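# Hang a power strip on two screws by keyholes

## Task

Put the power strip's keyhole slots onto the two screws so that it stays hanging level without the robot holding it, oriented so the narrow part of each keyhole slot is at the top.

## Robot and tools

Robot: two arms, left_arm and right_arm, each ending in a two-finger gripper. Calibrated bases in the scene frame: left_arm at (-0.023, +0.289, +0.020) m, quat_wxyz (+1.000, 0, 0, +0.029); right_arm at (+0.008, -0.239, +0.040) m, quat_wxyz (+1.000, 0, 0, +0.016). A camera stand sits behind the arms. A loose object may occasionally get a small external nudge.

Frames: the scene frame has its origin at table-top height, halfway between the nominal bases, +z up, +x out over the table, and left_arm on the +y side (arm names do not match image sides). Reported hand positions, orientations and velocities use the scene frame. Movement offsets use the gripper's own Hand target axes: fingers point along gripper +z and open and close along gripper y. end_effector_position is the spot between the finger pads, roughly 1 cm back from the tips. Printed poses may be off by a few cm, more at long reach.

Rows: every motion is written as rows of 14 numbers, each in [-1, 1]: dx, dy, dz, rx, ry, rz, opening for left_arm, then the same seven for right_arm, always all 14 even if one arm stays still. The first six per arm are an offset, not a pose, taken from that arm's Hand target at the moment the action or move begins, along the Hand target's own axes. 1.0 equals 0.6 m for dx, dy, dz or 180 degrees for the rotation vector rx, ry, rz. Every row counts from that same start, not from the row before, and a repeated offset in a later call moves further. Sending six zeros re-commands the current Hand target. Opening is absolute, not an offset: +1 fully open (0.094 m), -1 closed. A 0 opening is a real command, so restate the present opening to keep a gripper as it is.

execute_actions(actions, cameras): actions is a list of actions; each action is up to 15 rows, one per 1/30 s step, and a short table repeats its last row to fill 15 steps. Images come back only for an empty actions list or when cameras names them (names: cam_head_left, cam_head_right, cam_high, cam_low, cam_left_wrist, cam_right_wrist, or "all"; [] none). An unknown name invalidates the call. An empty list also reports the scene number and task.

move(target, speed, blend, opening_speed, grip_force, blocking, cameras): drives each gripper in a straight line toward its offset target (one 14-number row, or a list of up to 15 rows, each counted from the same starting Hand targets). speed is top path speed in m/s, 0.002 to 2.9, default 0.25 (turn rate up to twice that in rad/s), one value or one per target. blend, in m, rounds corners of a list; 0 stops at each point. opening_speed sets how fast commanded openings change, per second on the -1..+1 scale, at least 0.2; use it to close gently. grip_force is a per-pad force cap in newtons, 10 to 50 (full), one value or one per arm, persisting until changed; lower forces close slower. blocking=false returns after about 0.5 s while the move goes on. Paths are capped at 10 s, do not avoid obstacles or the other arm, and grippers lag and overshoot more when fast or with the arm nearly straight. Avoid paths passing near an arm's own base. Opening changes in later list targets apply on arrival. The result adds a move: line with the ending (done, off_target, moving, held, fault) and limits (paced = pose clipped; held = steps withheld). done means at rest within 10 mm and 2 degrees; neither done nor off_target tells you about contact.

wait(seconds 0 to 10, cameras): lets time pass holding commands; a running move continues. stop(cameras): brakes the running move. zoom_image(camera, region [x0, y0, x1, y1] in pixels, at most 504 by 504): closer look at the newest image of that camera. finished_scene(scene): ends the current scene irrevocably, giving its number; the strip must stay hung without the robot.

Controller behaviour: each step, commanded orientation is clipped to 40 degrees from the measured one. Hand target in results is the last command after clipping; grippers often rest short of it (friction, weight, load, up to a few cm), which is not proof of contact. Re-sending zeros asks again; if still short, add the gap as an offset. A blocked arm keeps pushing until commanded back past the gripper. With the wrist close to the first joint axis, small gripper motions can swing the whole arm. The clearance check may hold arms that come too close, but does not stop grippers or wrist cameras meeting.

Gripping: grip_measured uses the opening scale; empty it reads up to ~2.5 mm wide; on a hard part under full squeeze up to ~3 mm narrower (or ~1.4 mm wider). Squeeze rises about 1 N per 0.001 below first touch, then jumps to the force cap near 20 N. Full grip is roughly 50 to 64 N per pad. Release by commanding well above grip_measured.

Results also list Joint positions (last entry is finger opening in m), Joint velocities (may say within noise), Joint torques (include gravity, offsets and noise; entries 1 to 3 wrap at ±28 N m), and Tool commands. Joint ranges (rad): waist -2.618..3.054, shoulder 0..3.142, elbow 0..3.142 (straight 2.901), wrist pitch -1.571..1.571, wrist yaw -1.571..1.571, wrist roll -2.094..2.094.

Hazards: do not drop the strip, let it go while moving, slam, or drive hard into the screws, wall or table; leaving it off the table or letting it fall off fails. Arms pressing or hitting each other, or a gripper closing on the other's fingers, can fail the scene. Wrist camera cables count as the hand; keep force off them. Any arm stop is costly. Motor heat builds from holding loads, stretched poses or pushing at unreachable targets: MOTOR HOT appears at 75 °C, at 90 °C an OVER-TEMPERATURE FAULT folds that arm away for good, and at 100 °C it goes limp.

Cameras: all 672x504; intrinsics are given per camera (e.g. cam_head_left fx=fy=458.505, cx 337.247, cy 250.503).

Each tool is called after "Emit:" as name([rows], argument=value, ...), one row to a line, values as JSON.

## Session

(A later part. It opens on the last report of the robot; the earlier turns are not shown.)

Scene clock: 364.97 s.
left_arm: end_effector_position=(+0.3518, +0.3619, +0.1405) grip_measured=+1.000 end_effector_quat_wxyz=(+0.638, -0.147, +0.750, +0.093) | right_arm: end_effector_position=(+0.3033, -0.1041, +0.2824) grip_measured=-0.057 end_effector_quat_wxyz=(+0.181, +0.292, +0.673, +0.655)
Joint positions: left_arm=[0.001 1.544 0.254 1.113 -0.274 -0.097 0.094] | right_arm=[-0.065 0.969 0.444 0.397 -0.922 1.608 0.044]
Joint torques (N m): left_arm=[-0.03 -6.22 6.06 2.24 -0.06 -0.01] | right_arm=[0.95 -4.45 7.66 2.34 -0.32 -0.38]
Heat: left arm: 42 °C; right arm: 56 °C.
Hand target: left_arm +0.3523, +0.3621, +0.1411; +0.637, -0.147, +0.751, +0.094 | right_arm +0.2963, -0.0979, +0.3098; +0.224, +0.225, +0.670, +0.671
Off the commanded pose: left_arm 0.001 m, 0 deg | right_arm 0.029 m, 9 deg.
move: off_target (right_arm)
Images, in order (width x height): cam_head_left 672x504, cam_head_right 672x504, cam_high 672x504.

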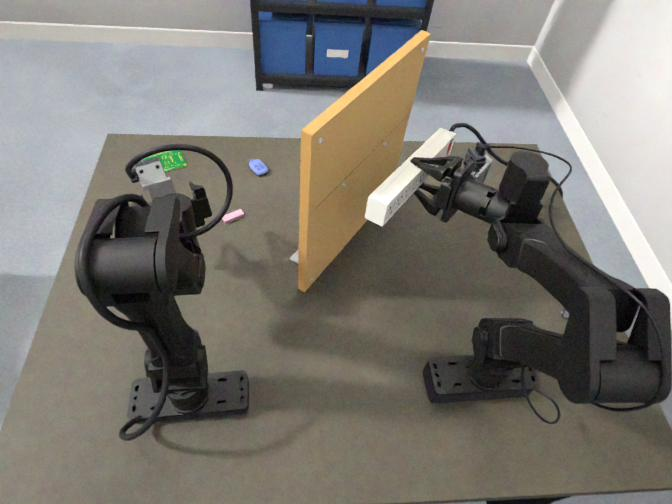

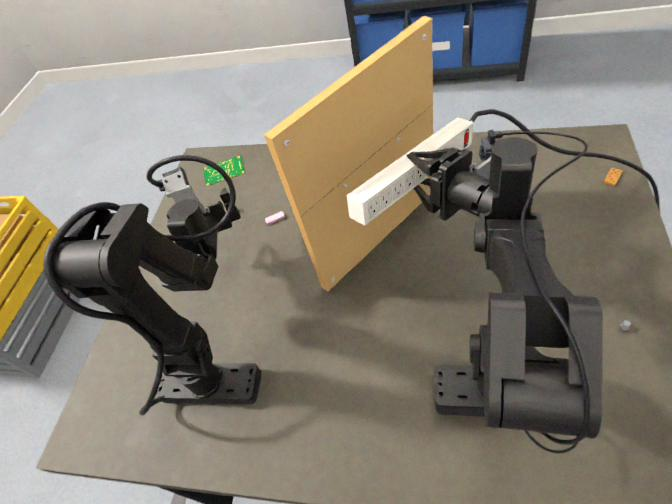

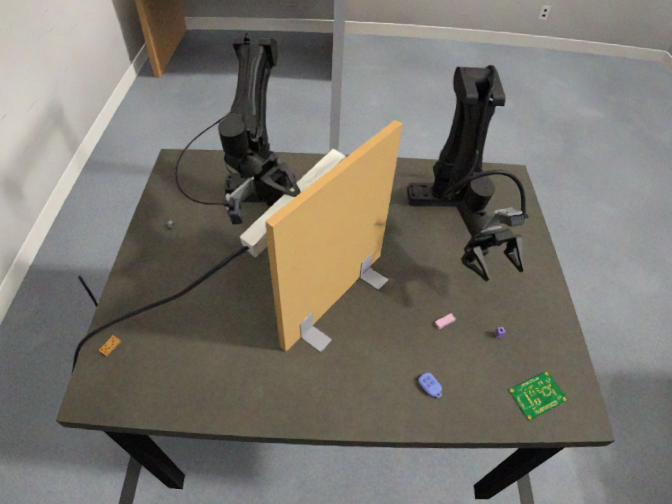

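Emit:
move(target=[0,0,0,0,0,0,1, 0.011,0.025,0.058,-0.02,0.010,-0.044,-0.2], speed=0.08, cameras=["cam_head_left","cam_head_right"])

Emit:
zoom_image(camera="cam_head_left", region=[330, 110, 480, 240])

Emit:
zoom_image(camera="cam_head_right", region=[330, 100, 480, 230])

Scene clock: 375.73 s.
left_arm: end_effector_position=(+0.3518, +0.3619, +0.1405) grip_measured=+1.000 end_effector_quat_wxyz=(+0.638, -0.147, +0.750, +0.093) | right_arm: end_effector_position=(+0.3117, -0.0758, +0.2823) grip_measured=-0.057 end_effector_quat_wxyz=(+0.214, +0.246, +0.683, +0.654)
Joint positions: left_arm=[0.001 1.544 0.254 1.113 -0.274 -0.097 0.094] | right_arm=[0.072 1.047 0.444 0.525 -0.804 1.545 0.044]
Joint torques (N m): left_arm=[-0.03 -6.2 6.06 2.23 -0.06 -0.01] | right_arm=[1.18 -2.22 10.52 2.71 -0.42 -0.51]
Heat: left arm: 42 °C; right arm: 54 °C.
Hand target: left_arm +0.3523, +0.3621, +0.1411; +0.637, -0.147, +0.751, +0.094 | right_arm +0.3120, -0.0661, +0.3249; +0.266, +0.160, +0.666, +0.678
Off the commanded pose: left_arm 0.001 m, 0 deg | right_arm 0.044 m, 12 deg.
move: off_target (right_arm)
Images, in order (width x height): cam_head_left 672x504, cam_head_right 672x504.

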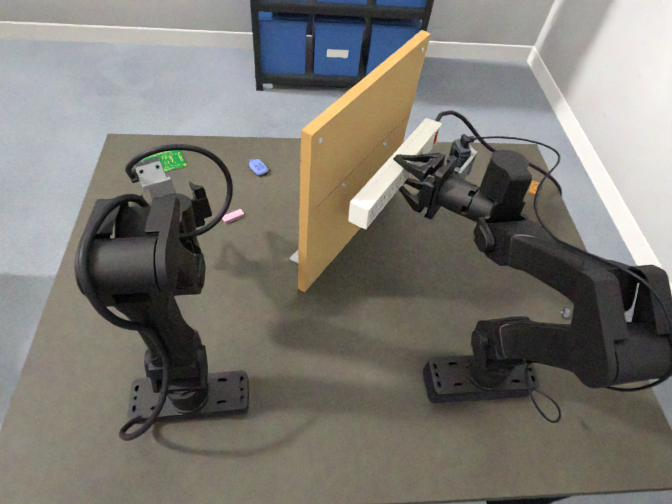

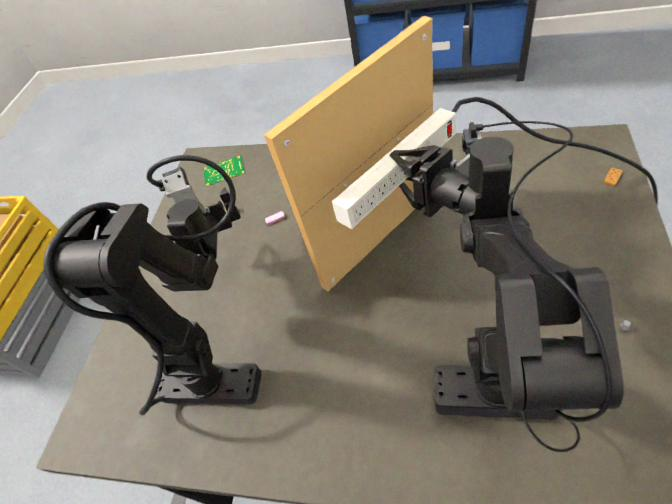

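Scaled by 3.360.

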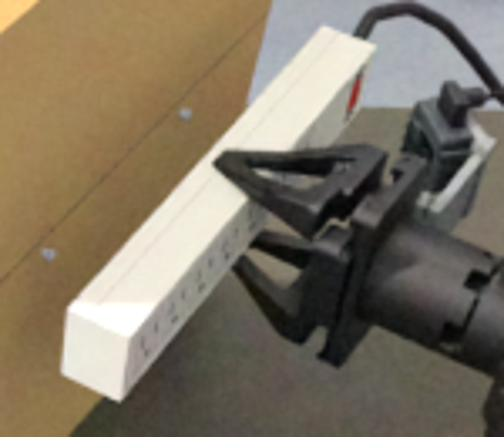

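Scaled by 3.360.

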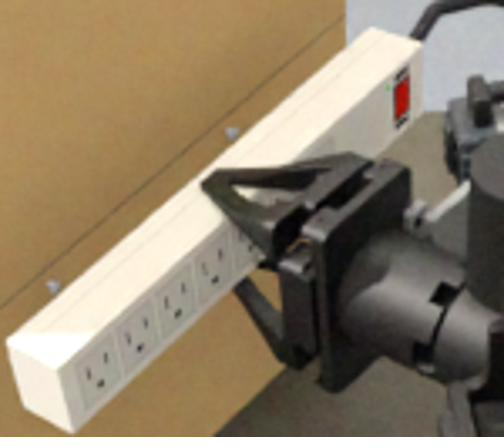

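Emit:
move(target=[0,0,0,0,0,0,1, 0,0.02,-0.04,0,0.0,0,-0.2], speed=0.08)

Scene clock: 384.33 s.
left_arm: end_effector_position=(+0.3518, +0.3619, +0.1405) grip_measured=+1.000 end_effector_quat_wxyz=(+0.638, -0.147, +0.750, +0.093) | right_arm: end_effector_position=(+0.3025, -0.0883, +0.2909) grip_measured=-0.057 end_effector_quat_wxyz=(+0.212, +0.239, +0.681, +0.659)
Joint positions: left_arm=[0.001 1.544 0.254 1.113 -0.274 -0.097 0.094] | right_arm=[0.001 0.988 0.444 0.476 -0.889 1.543 0.044]
Joint torques (N m): left_arm=[-0.03 -6.22 6.06 2.24 -0.06 -0.01] | right_arm=[-0.21 -4.9 10.29 2.39 -0.47 -0.35]
Heat: left arm: 42 °C; right arm: 56 °C.
Hand target: left_arm +0.3523, +0.3621, +0.1411; +0.637, -0.147, +0.751, +0.094 | right_arm +0.2965, -0.0854, +0.3353; +0.267, +0.160, +0.666, +0.678
Off the commanded pose: left_arm 0.001 m, 0 deg | right_arm 0.045 m, 11 deg.
move: off_target (right_arm)

Emit:
move(target=[0,0,0,0,0,0,1, 0.008,0.03,0.0,0.005,0.0,-0.004,-0.2], speed=0.08, cameras=["cam_head_left","cam_head_right"])

Emit:
zoom_image(camera="cam_head_left", region=[330, 110, 480, 240])

Emit:
zoom_image(camera="cam_head_right", region=[330, 100, 480, 230])

Scene clock: 388.70 s.
left_arm: end_effector_position=(+0.3518, +0.3619, +0.1405) grip_measured=+1.000 end_effector_quat_wxyz=(+0.638, -0.147, +0.750, +0.093) | right_arm: end_effector_position=(+0.2950, -0.0897, +0.2987) grip_measured=-0.057 end_effector_quat_wxyz=(+0.207, +0.249, +0.688, +0.650)
Joint positions: left_arm=[0.001 1.544 0.254 1.113 -0.274 -0.097 0.094] | right_arm=[0.001 0.919 0.482 0.326 -0.879 1.525 0.044]
Joint torques (N m): left_arm=[-0.03 -6.22 6.05 2.24 -0.06 -0.01] | right_arm=[1.05 -4.41 12.08 2.38 -0.41 -0.5]
Heat: left arm: 42 °C; right arm: 56 °C.
Hand target: left_arm +0.3523, +0.3621, +0.1411; +0.637, -0.147, +0.751, +0.094 | right_arm +0.2900, -0.0821, +0.3525; +0.270, +0.158, +0.673, +0.671
Off the commanded pose: left_arm 0.001 m, 0 deg | right_arm 0.055 m, 13 deg.
move: off_target (right_arm)
Images, in order (width x height): cam_head_left 672x504, cam_head_right 672x504.

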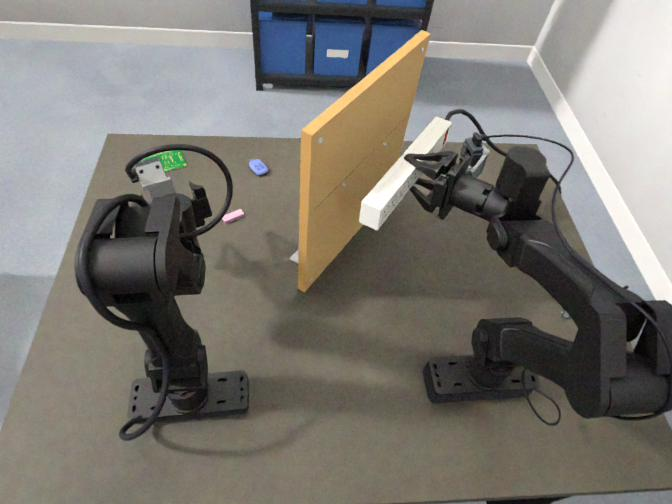

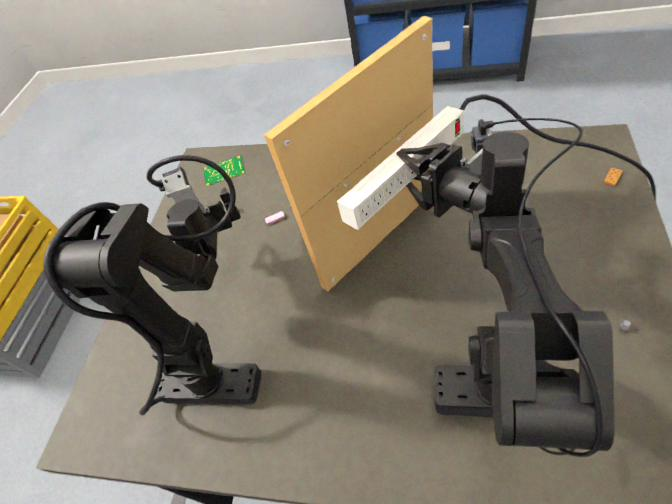

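Scaled by 3.360.

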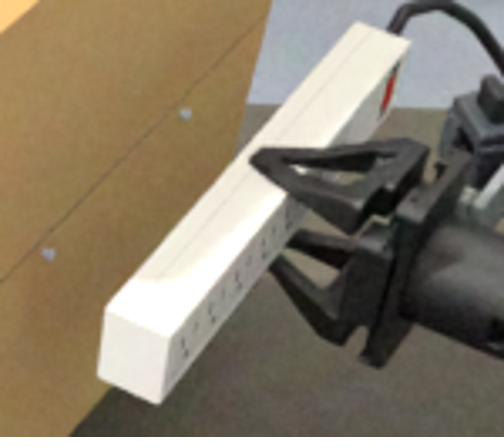

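Scaled by 3.360.

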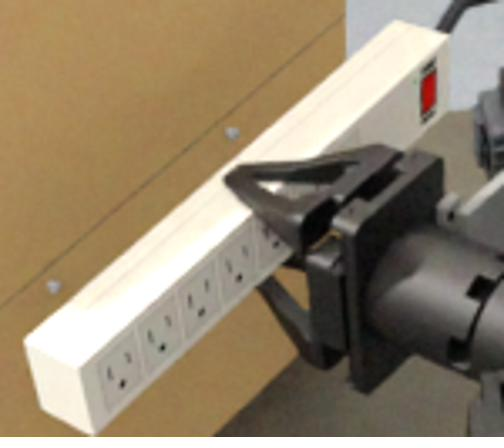

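Emit:
move(target=[0,0,0,0,0,0,1, 0,0.08,0.0,-0.02,0.0,0,-0.2], speed=0.08)

Scene clock: 398.30 s.
left_arm: end_effector_position=(+0.3518, +0.3619, +0.1405) grip_measured=+1.000 end_effector_quat_wxyz=(+0.638, -0.147, +0.750, +0.093) | right_arm: end_effector_position=(+0.2915, -0.0877, +0.3455) grip_measured=-0.057 end_effector_quat_wxyz=(+0.214, +0.241, +0.669, +0.670)
Joint positions: left_arm=[0.001 1.544 0.254 1.113 -0.274 -0.097 0.094] | right_arm=[0.01 0.877 0.586 0.276 -0.873 1.595 0.044]
Joint torques (N m): left_arm=[-0.03 -6.22 6.06 2.24 -0.06 0] | right_arm=[1.05 -3.3 12.36 2.51 -0.36 -0.48]
Heat: left arm: 42 °C; right arm: 58 °C.
Hand target: left_arm +0.3523, +0.3621, +0.1411; +0.637, -0.147, +0.751, +0.094 | right_arm +0.2828, -0.0797, +0.3999; +0.274, +0.149, +0.651, +0.692
Off the commanded pose: left_arm 0.001 m, 0 deg | right_arm 0.056 m, 13 deg.
move: off_target (right_arm)

Emit:
move(target=[0,0,0,0,0,0,1, 0.0078,-0.1258,0.0702,0,0,0,-0.2], speed=0.08, cameras=["cam_head_left","cam_head_right"])

Emit:
zoom_image(camera="cam_head_left", region=[320, 110, 460, 230])

Emit:
zoom_image(camera="cam_head_right", region=[310, 100, 450, 220])

Scene clock: 420.33 s.
left_arm: end_effector_position=(+0.3518, +0.3619, +0.1405) grip_measured=+1.000 end_effector_quat_wxyz=(+0.638, -0.147, +0.750, +0.093) | right_arm: end_effector_position=(+0.3229, -0.0488, +0.3053) grip_measured=-0.057 end_effector_quat_wxyz=(+0.237, +0.213, +0.669, +0.672)
Joint positions: left_arm=[0.001 1.544 0.254 1.113 -0.274 -0.097 0.094] | right_arm=[0.185 1.13 0.5 0.649 -0.707 1.552 0.044]
Joint torques (N m): left_arm=[-0.03 -6.23 6.06 2.23 -0.06 -0.01] | right_arm=[0.88 -2.8 7.06 2.77 -0.31 -0.41]
Heat: left arm: 42 °C; right arm: 57 °C.
Hand target: left_arm +0.3523, +0.3621, +0.1411; +0.637, -0.147, +0.751, +0.094 | right_arm +0.3168, -0.0424, +0.3296; +0.274, +0.149, +0.651, +0.692
Off the commanded pose: left_arm 0.001 m, 0 deg | right_arm 0.026 m, 9 deg.
move: off_target (right_arm)
Images, in order (width x height): cam_head_left 672x504, cam_head_right 672x504.

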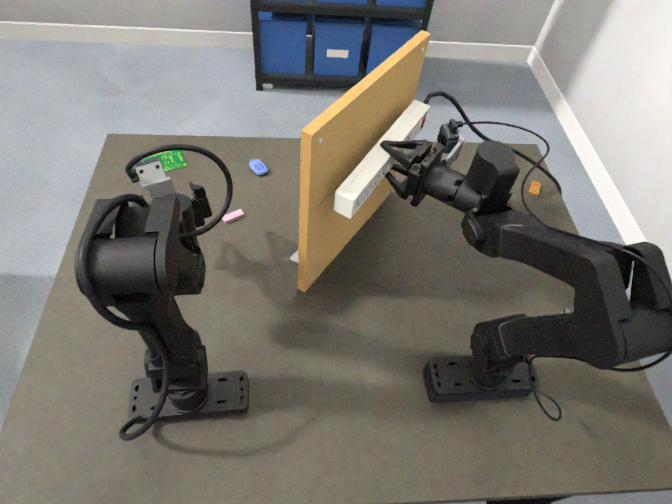

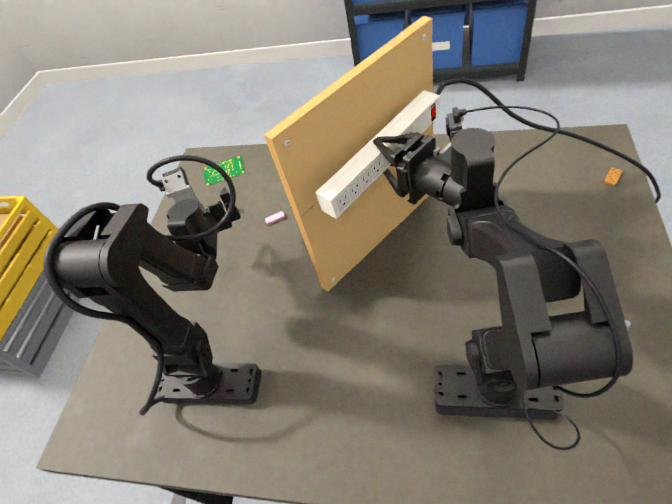

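Scaled by 3.600.

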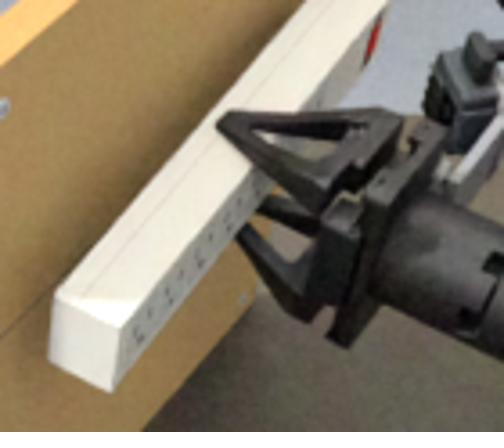

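Scaled by 3.600.

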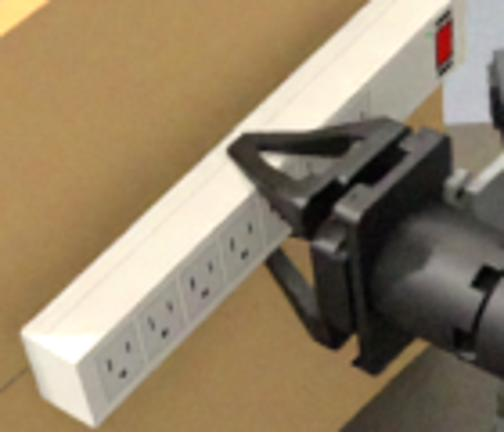

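Emit:
zoom_image(camera="cam_head_right", region=[400, 80, 460, 130])

Emit:
zoom_image(camera="cam_head_left", region=[390, 85, 450, 135])

Emit:
zoom_image(camera="cam_head_right", region=[300, 170, 360, 220])

Emit:
zoom_image(camera="cam_head_left", region=[320, 170, 380, 220])

Scaled by 8.400.

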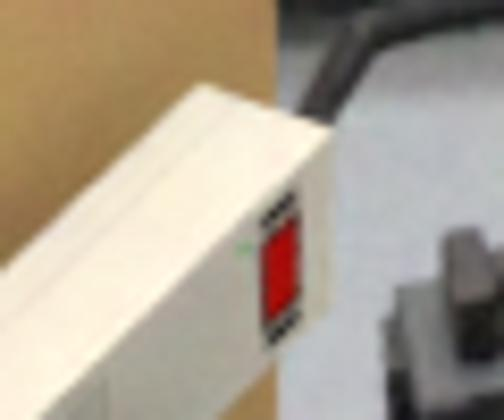

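Scaled by 8.400.

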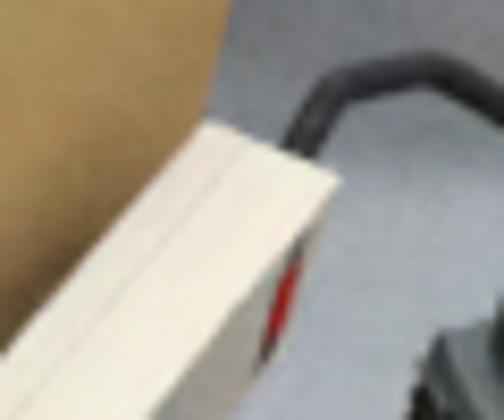

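Scaled by 8.400.

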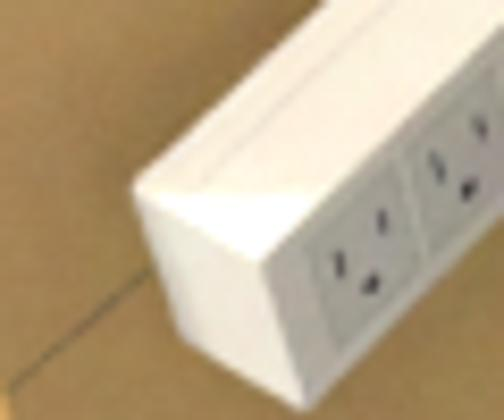

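Scaled by 8.400.

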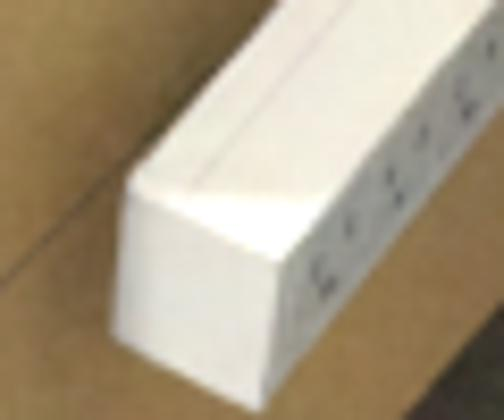

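Emit:
move(target=[0,0,0,0,0,0,1, -0.0095,0.032,0.042,0,0,0.004,-0.2], speed=0.06, cameras=["cam_head_right"])

Emit:
zoom_image(camera="cam_head_right", region=[310, 80, 450, 220])

Scene clock: 458.07 s.
left_arm: end_effector_position=(+0.3518, +0.3619, +0.1405) grip_measured=+1.000 end_effector_quat_wxyz=(+0.638, -0.147, +0.750, +0.093) | right_arm: end_effector_position=(+0.3311, -0.0360, +0.3028) grip_measured=-0.057 end_effector_quat_wxyz=(+0.223, +0.230, +0.675, +0.664)
Joint positions: left_arm=[0.001 1.544 0.254 1.113 -0.274 -0.097 0.094] | right_arm=[0.236 1.17 0.549 0.599 -0.65 1.562 0.044]
Joint torques (N m): left_arm=[-0.05 -6.23 6.08 2.23 -0.07 0] | right_arm=[1.16 -3.15 11.84 2.61 -0.35 -0.43]
Heat: left arm: 42 °C; right arm: 53 °C.
Hand target: left_arm +0.3523, +0.3621, +0.1411; +0.637, -0.147, +0.751, +0.094 | right_arm +0.3320, -0.0251, +0.3520; +0.270, +0.153, +0.650, +0.693
Off the commanded pose: left_arm 0.001 m, 0 deg | right_arm 0.050 m, 11 deg.
move: off_target (right_arm)
Images, in order (width x height): cam_head_right 672x504.

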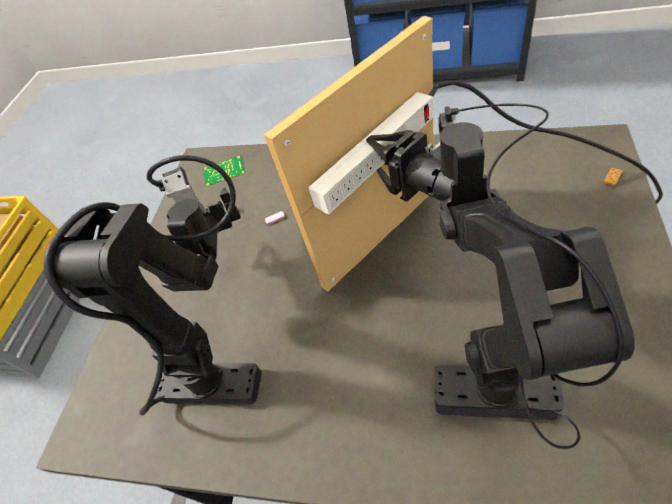

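Scaled by 3.600.

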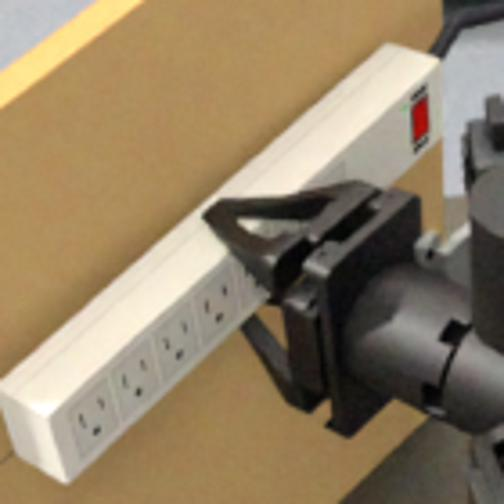

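Emit:
move(target=[0,0,0,0,0,0,1, -0.004,0.012,0.022,0,0.006,0,-0.2], speed=0.06, cameras=["cam_head_right","cam_head_left"])

Emit:
zoom_image(camera="cam_head_right", region=[300, 80, 440, 220])

Emit:
zoom_image(camera="cam_head_left", region=[310, 80, 450, 220])

Scene clock: 462.73 s.
left_arm: end_effector_position=(+0.3518, +0.3619, +0.1405) grip_measured=+1.000 end_effector_quat_wxyz=(+0.638, -0.147, +0.750, +0.093) | right_arm: end_effector_position=(+0.3395, -0.0292, +0.3091) grip_measured=-0.059 end_effector_quat_wxyz=(+0.218, +0.230, +0.678, +0.663)
Joint positions: left_arm=[0.001 1.544 0.254 1.113 -0.274 -0.097 0.094] | right_arm=[0.25 1.207 0.606 0.57 -0.644 1.562 0.044]
Joint torques (N m): left_arm=[-0.03 -6.22 6.06 2.24 -0.06 -0.01] | right_arm=[1.43 -3.19 12.45 2.63 -0.42 -0.45]
Heat: left arm: 42 °C; right arm: 54 °C.
Hand target: left_arm +0.3523, +0.3621, +0.1411; +0.637, -0.147, +0.751, +0.094 | right_arm +0.3401, -0.0157, +0.3608; +0.264, +0.147, +0.653, +0.695
Off the commanded pose: left_arm 0.001 m, 0 deg | right_arm 0.053 m, 12 deg.
move: off_target (right_arm)
Images, in order (width x height): cam_head_left 672x504, cam_head_right 672x504.

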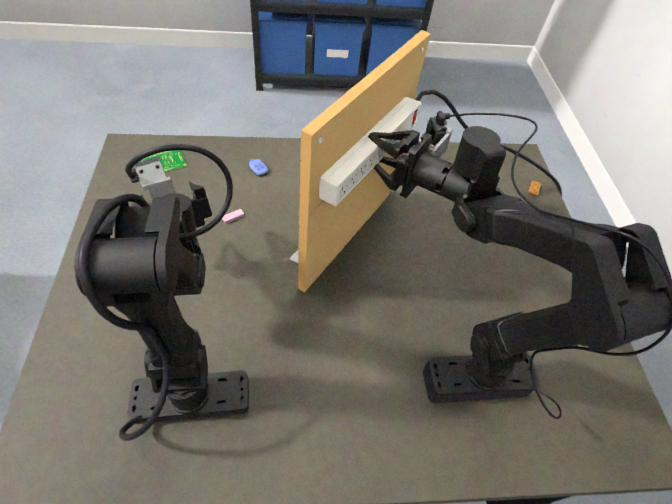

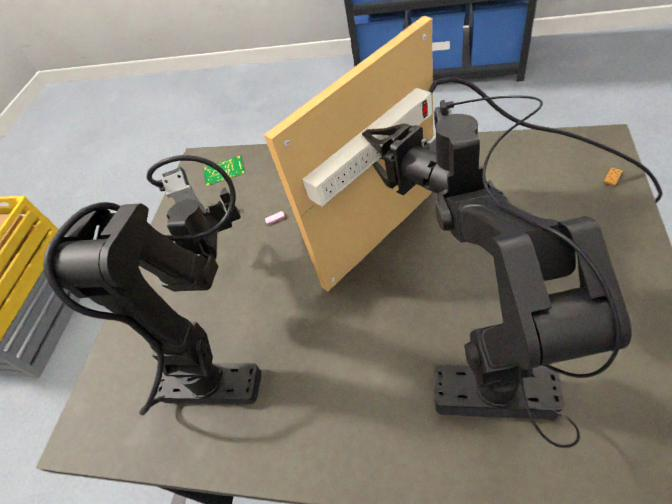

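Scaled by 3.600.

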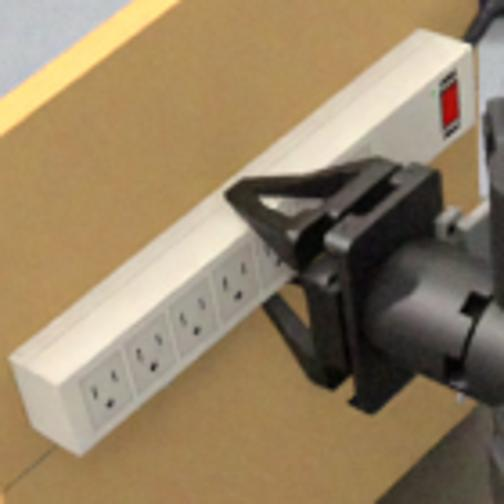

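Scaled by 3.600.

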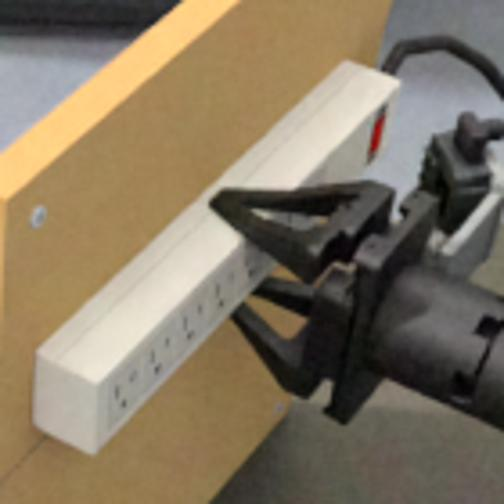

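Emit:
move(target=[0,0,0,0,0,0,1, 0,-0.01,0.010,0,0,0,-0.2], speed=0.06)

Scene clock: 466.13 s.
left_arm: end_effector_position=(+0.3518, +0.3619, +0.1405) grip_measured=+1.000 end_effector_quat_wxyz=(+0.638, -0.147, +0.750, +0.093) | right_arm: end_effector_position=(+0.3400, -0.0285, +0.3088) grip_measured=-0.059 end_effector_quat_wxyz=(+0.218, +0.230, +0.678, +0.663)
Joint positions: left_arm=[0.001 1.544 0.254 1.113 -0.274 -0.097 0.094] | right_arm=[0.252 1.211 0.606 0.575 -0.642 1.562 0.044]
Joint torques (N m): left_arm=[-0.03 -6.22 6.06 2.24 -0.06 -0.01] | right_arm=[2.28 -1.29 12.44 2.8 -0.29 -0.5]
Heat: left arm: 42 °C; right arm: 55 °C.
Hand target: left_arm +0.3523, +0.3621, +0.1411; +0.637, -0.147, +0.751, +0.094 | right_arm +0.3446, -0.0107, +0.3554; +0.264, +0.147, +0.653, +0.695
Off the commanded pose: left_arm 0.001 m, 0 deg | right_arm 0.050 m, 12 deg.
move: off_target (right_arm)

Emit:
move(target=[0,0,0,0,0,0,1, 0.0082,-0.0567,-0.0178,0,0,0,-0.2], speed=0.05)

Scene clock: 473.50 s.
left_arm: end_effector_position=(+0.3518, +0.3619, +0.1405) grip_measured=+1.000 end_effector_quat_wxyz=(+0.638, -0.147, +0.750, +0.093) | right_arm: end_effector_position=(+0.3405, -0.0283, +0.3068) grip_measured=-0.060 end_effector_quat_wxyz=(+0.222, +0.210, +0.658, +0.688)
Joint positions: left_arm=[0.001 1.544 0.254 1.113 -0.274 -0.097 0.094] | right_arm=[0.239 1.271 0.553 0.776 -0.679 1.604 0.044]
Joint torques (N m): left_arm=[-0.03 -6.22 6.06 2.23 -0.06 0] | right_arm=[2.29 -0.96 7.99 2.41 -0.01 -0.84]
Heat: left arm: 42 °C; right arm: 57 °C.
Hand target: left_arm +0.3523, +0.3621, +0.1411; +0.637, -0.147, +0.751, +0.094 | right_arm +0.3406, -0.0165, +0.3201; +0.264, +0.147, +0.653, +0.695
Off the commanded pose: left_arm 0.001 m, 0 deg | right_arm 0.018 m, 9 deg.
move: off_target (right_arm)

Emit:
move(target=[0,0,0,0,0,0,1, 0.0035,-0.0248,-0.006,0.0,0,0,-0.2], speed=0.05)

Scene clock: 476.87 s.
left_arm: end_effector_position=(+0.3518, +0.3619, +0.1405) grip_measured=+1.000 end_effector_quat_wxyz=(+0.638, -0.147, +0.750, +0.093) | right_arm: end_effector_position=(+0.3398, -0.0294, +0.3039) grip_measured=-0.060 end_effector_quat_wxyz=(+0.233, +0.197, +0.644, +0.701)
Joint positions: left_arm=[0.001 1.544 0.254 1.113 -0.274 -0.097 0.094] | right_arm=[0.235 1.314 0.511 0.922 -0.683 1.621 0.044]
Joint torques (N m): left_arm=[-0.03 -6.22 6.06 2.24 -0.06 0] | right_arm=[2.14 -0.98 7.56 2.01 -0.02 -0.94]
Heat: left arm: 42 °C; right arm: 56 °C.
Hand target: left_arm +0.3523, +0.3621, +0.1411; +0.637, -0.147, +0.751, +0.094 | right_arm +0.3395, -0.0183, +0.3049; +0.264, +0.147, +0.653, +0.695
Off the commanded pose: left_arm 0.001 m, 0 deg | right_arm 0.011 m, 7 deg.
move: off_target (right_arm)

Emit:
move(target=[0,0,0,0,0,0,1, 0.002,-0.014,-0.012,0.03,0,0.012,-0.2], speed=0.05)

Scene clock: 483.00 s.
left_arm: end_effector_position=(+0.3518, +0.3619, +0.1405) grip_measured=+1.000 end_effector_quat_wxyz=(+0.638, -0.147, +0.750, +0.093) | right_arm: end_effector_position=(+0.3406, -0.0294, +0.2761) grip_measured=-0.060 end_effector_quat_wxyz=(+0.222, +0.215, +0.680, +0.665)
Joint positions: left_arm=[0.001 1.544 0.254 1.113 -0.274 -0.097 0.094] | right_arm=[0.238 1.302 0.511 0.77 -0.672 1.542 0.044]
Joint torques (N m): left_arm=[-0.05 -6.23 6.06 2.24 -0.06 -0.01] | right_arm=[0.84 -6.06 8.92 1.54 -0.32 -0.55]
Heat: left arm: 42 °C; right arm: 55 °C.
Hand target: left_arm +0.3523, +0.3621, +0.1411; +0.637, -0.147, +0.751, +0.094 | right_arm +0.3360, -0.0234, +0.2957; +0.244, +0.171, +0.682, +0.668
Off the commanded pose: left_arm 0.001 m, 0 deg | right_arm 0.021 m, 6 deg.
move: off_target (right_arm)

Emit:
wait(seconds=0.1, cameras=["cam_head_left","cam_head_right"])

Emit:
zoom_image(camera="cam_head_right", region=[300, 80, 440, 220])

Emit:
zoom_image(camera="cam_head_left", region=[310, 80, 450, 220])

Scene clock: 493.87 s.
left_arm: end_effector_position=(+0.3518, +0.3619, +0.1405) grip_measured=+1.000 end_effector_quat_wxyz=(+0.638, -0.147, +0.750, +0.093) | right_arm: end_effector_position=(+0.3406, -0.0294, +0.2760) grip_measured=-0.060 end_effector_quat_wxyz=(+0.222, +0.215, +0.680, +0.665)
Joint positions: left_arm=[0.001 1.544 0.254 1.113 -0.274 -0.097 0.094] | right_arm=[0.238 1.302 0.511 0.77 -0.672 1.542 0.044]
Joint torques (N m): left_arm=[-0.03 -6.23 6.06 2.24 -0.07 -0.01] | right_arm=[0.81 -6.12 8.94 1.55 -0.29 -0.56]
Heat: left arm: 42 °C; right arm: 55 °C.
Hand target: left_arm +0.3523, +0.3621, +0.1411; +0.637, -0.147, +0.751, +0.094 | right_arm +0.3360, -0.0234, +0.2956; +0.243, +0.171, +0.682, +0.668
Tool commands: left_gripper/opening=+1.0 right_gripper/opening=-0.2
Off the commanded pose: left_arm 0.001 m, 0 deg | right_arm 0.021 m, 6 deg.
wait: 0.10 s; at rest from the start
Images, in order (width x height): cam_head_left 672x504, cam_head_right 672x504.

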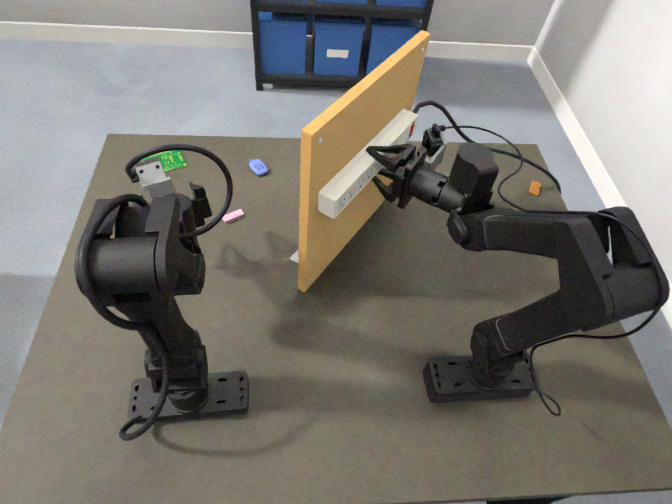

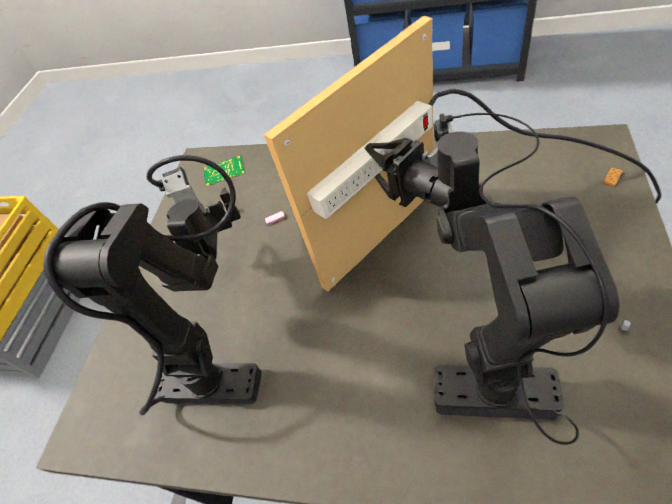

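Scaled by 3.600.

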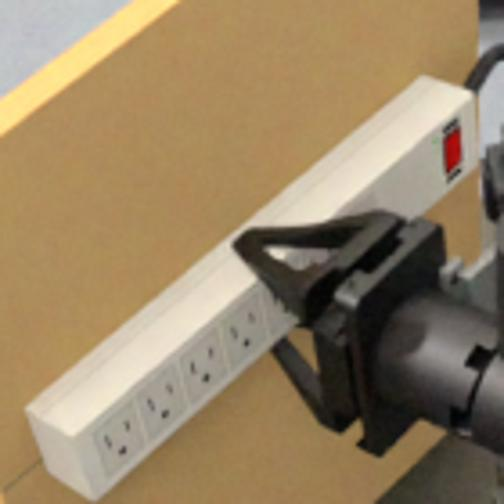

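Scaled by 3.600.

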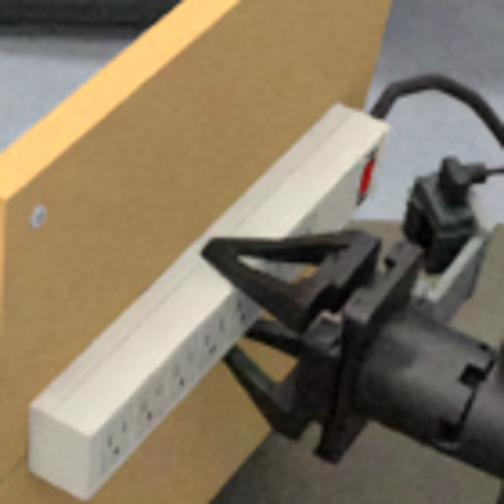

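Emit:
move(target=[0,0,0,0,0,0,1, 0.001,-0.012,-0.002,0,0,0,-0.2], speed=0.04)

Scene clock: 509.00 s.
left_arm: end_effector_position=(+0.3518, +0.3619, +0.1405) grip_measured=+1.000 end_effector_quat_wxyz=(+0.638, -0.147, +0.750, +0.093) | right_arm: end_effector_position=(+0.3407, -0.0294, +0.2763) grip_measured=-0.060 end_effector_quat_wxyz=(+0.222, +0.215, +0.680, +0.665)
Joint positions: left_arm=[0.001 1.544 0.254 1.113 -0.274 -0.097 0.094] | right_arm=[0.238 1.302 0.511 0.771 -0.672 1.542 0.044]
Joint torques (N m): left_arm=[-0.03 -6.22 6.08 2.24 -0.06 -0.01] | right_arm=[0.58 -4.78 7.34 1.83 -0.33 -0.57]
Heat: left arm: 42 °C; right arm: 56 °C.
Hand target: left_arm +0.3523, +0.3621, +0.1411; +0.637, -0.147, +0.751, +0.094 | right_arm +0.3354, -0.0244, +0.2884; +0.243, +0.171, +0.682, +0.668
Off the commanded pose: left_arm 0.001 m, 0 deg | right_arm 0.014 m, 6 deg.
move: off_target (right_arm)

Emit:
move(target=[0,0,0,0,0,0,1, 0.001,-0.012,-0.002,0,0,0,-0.2], speed=0.04)

Scene clock: 511.63 s.
left_arm: end_effector_position=(+0.3518, +0.3619, +0.1405) grip_measured=+1.000 end_effector_quat_wxyz=(+0.638, -0.147, +0.750, +0.093) | right_arm: end_effector_position=(+0.3407, -0.0294, +0.2768) grip_measured=-0.060 end_effector_quat_wxyz=(+0.223, +0.214, +0.679, +0.666)
Joint positions: left_arm=[0.001 1.544 0.254 1.113 -0.274 -0.097 0.094] | right_arm=[0.238 1.302 0.511 0.773 -0.672 1.541 0.044]
Joint torques (N m): left_arm=[-0.03 -6.22 6.06 2.23 -0.07 -0.01] | right_arm=[0.31 -3.64 5.86 2.11 -0.35 -0.59]
Heat: left arm: 43 °C; right arm: 55 °C.
Hand target: left_arm +0.3523, +0.3621, +0.1411; +0.637, -0.147, +0.751, +0.094 | right_arm +0.3349, -0.0254, +0.2812; +0.243, +0.171, +0.682, +0.668
Off the commanded pose: left_arm 0.001 m, 0 deg | right_arm 0.008 m, 5 deg.
move: off_target (right_arm)

Emit:
move(target=[0,0,0,0,0,0,1, 0.001,-0.012,-0.002,0,0,0,-0.2], speed=0.04, cameras=["cam_head_right","cam_head_left"])

Emit:
zoom_image(camera="cam_head_right", region=[295, 175, 345, 225])

Emit:
zoom_image(camera="cam_head_right", region=[390, 80, 440, 130])

Emit:
zoom_image(camera="cam_head_left", region=[305, 180, 355, 230])

Emit:
zoom_image(camera="cam_head_left", region=[375, 90, 425, 140])

Scene clock: 516.63 s.
left_arm: end_effector_position=(+0.3518, +0.3619, +0.1405) grip_measured=+1.000 end_effector_quat_wxyz=(+0.638, -0.147, +0.750, +0.093) | right_arm: end_effector_position=(+0.3399, -0.0297, +0.2774) grip_measured=-0.061 end_effector_quat_wxyz=(+0.231, +0.206, +0.674, +0.670)
Joint positions: left_arm=[0.001 1.544 0.254 1.113 -0.274 -0.097 0.094] | right_arm=[0.238 1.312 0.495 0.823 -0.672 1.539 0.044]
Joint torques (N m): left_arm=[-0.05 -6.22 6.06 2.24 -0.06 -0.01] | right_arm=[-0.01 -2.88 5.38 2.01 -0.4 -0.57]
Heat: left arm: 43 °C; right arm: 54 °C.
Hand target: left_arm +0.3523, +0.3621, +0.1411; +0.637, -0.147, +0.751, +0.094 | right_arm +0.3345, -0.0265, +0.2740; +0.244, +0.171, +0.682, +0.668
Off the commanded pose: left_arm 0.001 m, 0 deg | right_arm 0.007 m, 4 deg.
move: off_target (right_arm)
Images, in order (width x height): cam_head_left 672x504, cam_head_right 672x504.

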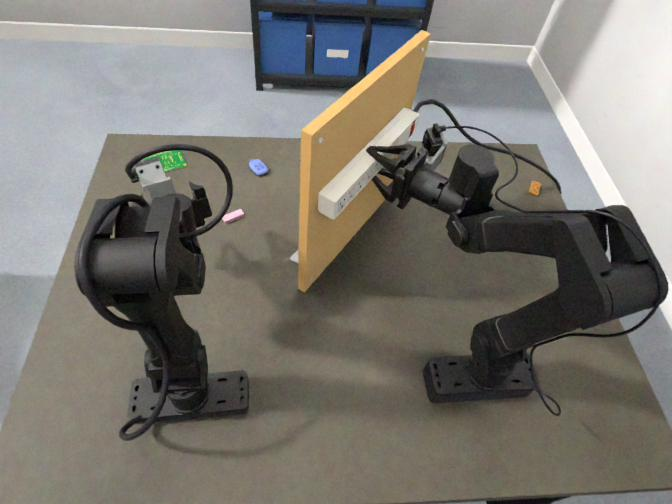

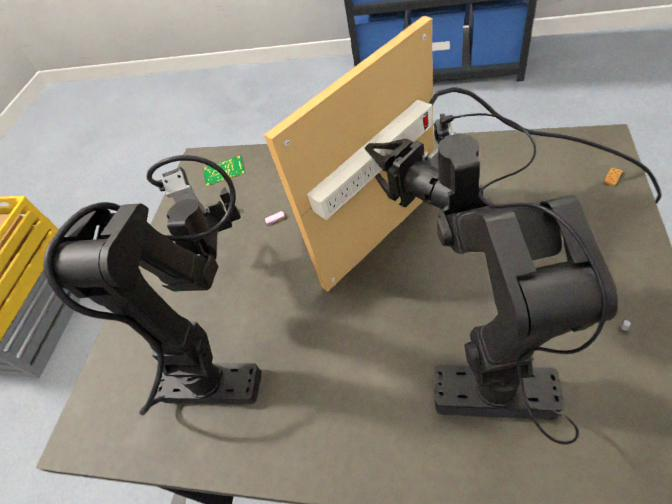

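Scaled by 10.080.

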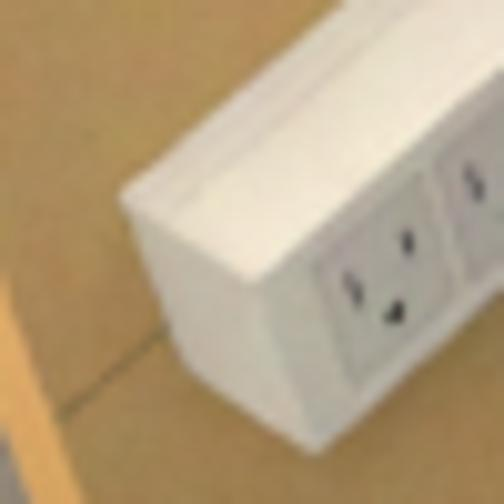

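Scaled by 10.080.

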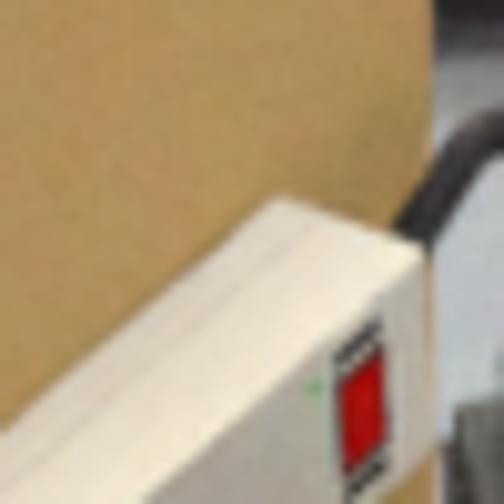

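Scaled by 10.080.

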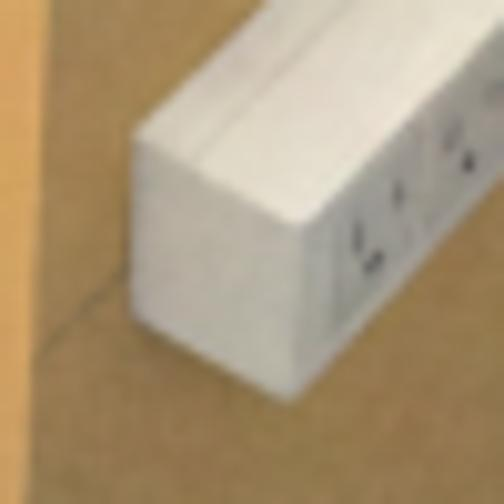

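Scaled by 10.080.

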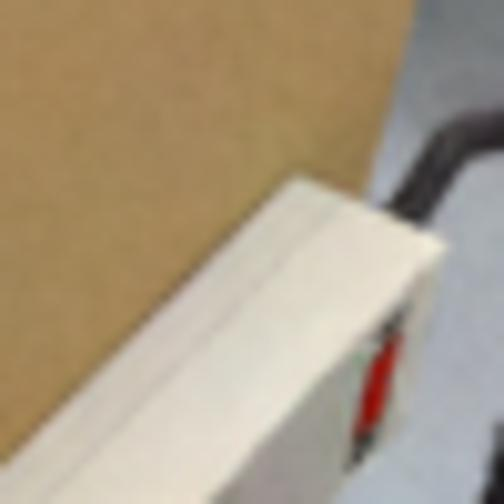

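Emit:
move(target=[0,0,0,0,0,0,1, 0.001,-0.012,-0.002,0.012,0,0.006,-0.2], speed=0.04)

Scene clock: 541.33 s.
left_arm: end_effector_position=(+0.3518, +0.3619, +0.1405) grip_measured=+1.000 end_effector_quat_wxyz=(+0.638, -0.147, +0.750, +0.093) | right_arm: end_effector_position=(+0.3399, -0.0297, +0.2767) grip_measured=-0.061 end_effector_quat_wxyz=(+0.230, +0.207, +0.675, +0.669)
Joint positions: left_arm=[0.001 1.544 0.254 1.113 -0.274 -0.097 0.094] | right_arm=[0.238 1.312 0.495 0.82 -0.672 1.539 0.044]
Joint torques (N m): left_arm=[-0.03 -6.22 6.06 2.24 -0.06 -0.01] | right_arm=[-0.13 -3.7 5.46 1.53 -0.39 -0.64]
Heat: left arm: 43 °C; right arm: 50 °C.
Hand target: left_arm +0.3523, +0.3621, +0.1411; +0.637, -0.147, +0.751, +0.094 | right_arm +0.3340, -0.0275, +0.2668; +0.234, +0.182, +0.693, +0.657
Off the commanded pose: left_arm 0.001 m, 0 deg | right_arm 0.012 m, 4 deg.
move: off_target (right_arm)

Emit:
move(target=[0,0,0,0,0,0,1, 0.001,-0.018,-0.002,0.0,0,0.004,-0.2], speed=0.04, cameras=["cam_head_right","cam_head_left"])

Scene clock: 544.17 s.
left_arm: end_effector_position=(+0.3518, +0.3619, +0.1405) grip_measured=+1.000 end_effector_quat_wxyz=(+0.638, -0.147, +0.750, +0.093) | right_arm: end_effector_position=(+0.3393, -0.0301, +0.2761) grip_measured=-0.061 end_effector_quat_wxyz=(+0.234, +0.205, +0.669, +0.675)
Joint positions: left_arm=[0.001 1.544 0.254 1.113 -0.274 -0.097 0.094] | right_arm=[0.238 1.326 0.479 0.874 -0.671 1.55 0.044]
Joint torques (N m): left_arm=[-0.03 -6.22 6.06 2.24 -0.07 -0.01] | right_arm=[-0.55 -2.41 4.45 1.57 -0.47 -0.65]
Heat: left arm: 43 °C; right arm: 50 °C.
Hand target: left_arm +0.3523, +0.3621, +0.1411; +0.637, -0.147, +0.751, +0.094 | right_arm +0.3333, -0.0289, +0.2559; +0.230, +0.187, +0.692, +0.659
Off the commanded pose: left_arm 0.001 m, 0 deg | right_arm 0.021 m, 4 deg.
move: off_target (right_arm)
Images, in order (width x height): cam_head_left 672x504, cam_head_right 672x504.

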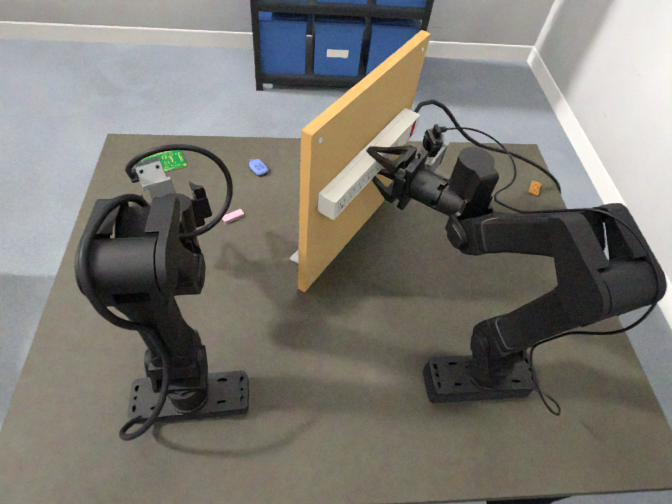

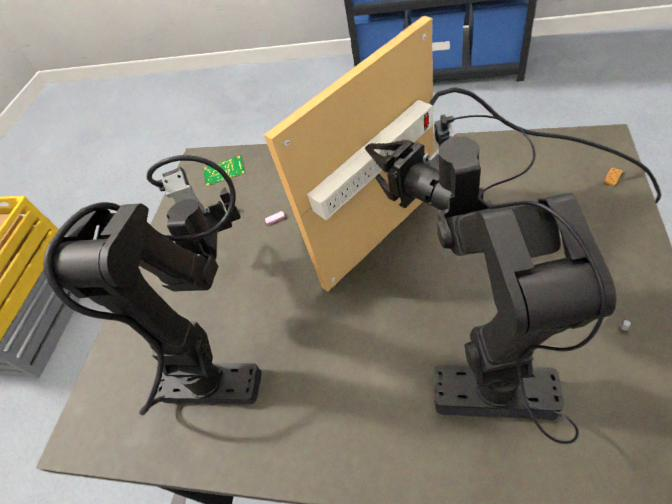

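Emit:
move([
  [0,0,0,0,0,0,1, -0.0155,0.0983,-0.0297,-0.012,0,-0.0117,-0.2],
  [0,0,0,0,0,0,1, -0.0105,0.0285,-0.0277,-0.012,0,-0.0117,-0.2],
  [0,0,0,0,0,0,1, -0.0105,0.0178,0.0077,-0.012,0,-0.0117,-0.2],
], speed=0.07, cameras=["cam_head_right","cam_head_left"])

Scene clock: 579.77 s.
left_arm: end_effector_position=(+0.3518, +0.3619, +0.1405) grip_measured=+1.000 end_effector_quat_wxyz=(+0.638, -0.147, +0.750, +0.093) | right_arm: end_effector_position=(+0.3380, -0.0372, +0.2352) grip_measured=-0.061 end_effector_quat_wxyz=(+0.205, +0.233, +0.701, +0.641)
Joint positions: left_arm=[0.001 1.544 0.254 1.113 -0.274 -0.097 0.094] | right_arm=[0.212 1.352 0.447 0.785 -0.693 1.504 0.044]
Joint torques (N m): left_arm=[-0.03 -6.22 6.05 2.23 -0.06 -0.01] | right_arm=[1.05 -3.29 8.46 2.71 -0.34 -0.35]
Heat: left arm: 43 °C; right arm: 48 °C.
Hand target: left_arm +0.3523, +0.3621, +0.1411; +0.637, -0.147, +0.751, +0.094 | right_arm +0.3407, -0.0279, +0.2670; +0.245, +0.170, +0.682, +0.667
Off the commanded pose: left_arm 0.001 m, 0 deg | right_arm 0.033 m, 9 deg.
move: off_target (right_arm)
Images, in order (width x height): cam_head_left 672x504, cam_head_right 672x504.

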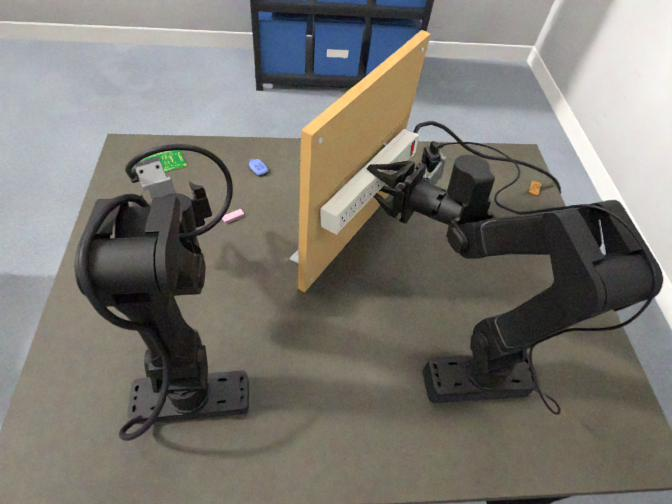

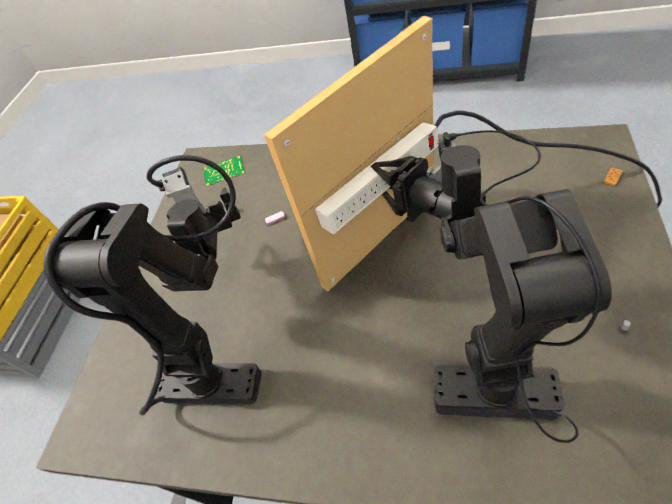

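Emit:
move([
  [0,0,0,0,0,0,1, -0.0185,0.1157,-0.0322,-0.025,0,-0.011,-0.2],
  [0,0,0,0,0,0,1, -0.0107,0.0435,-0.033,-0.025,0,-0.011,-0.2],
  [0,0,0,0,0,0,1, -0.0097,0.0267,0.0035,-0.025,0,-0.011,-0.2],
], speed=0.07)

Scene clock: 589.67 s.
left_arm: end_effector_position=(+0.3518, +0.3619, +0.1405) grip_measured=+1.000 end_effector_quat_wxyz=(+0.638, -0.147, +0.750, +0.093) | right_arm: end_effector_position=(+0.3427, -0.0371, +0.2497) grip_measured=-0.061 end_effector_quat_wxyz=(+0.210, +0.218, +0.683, +0.665)
Joint positions: left_arm=[0.001 1.544 0.254 1.113 -0.274 -0.097 0.094] | right_arm=[0.197 1.389 0.457 0.896 -0.727 1.549 0.044]
Joint torques (N m): left_arm=[-0.05 -6.22 6.08 2.23 -0.07 -0.01] | right_arm=[1.4 -3.32 8.32 2.87 -0.09 -0.44]
Heat: left arm: 43 °C; right arm: 49 °C.
Hand target: left_arm +0.3523, +0.3621, +0.1411; +0.637, -0.147, +0.751, +0.094 | right_arm +0.3451, -0.0286, +0.2835; +0.263, +0.148, +0.659, +0.689
Off the commanded pose: left_arm 0.001 m, 0 deg | right_arm 0.035 m, 11 deg.
move: off_target (right_arm)


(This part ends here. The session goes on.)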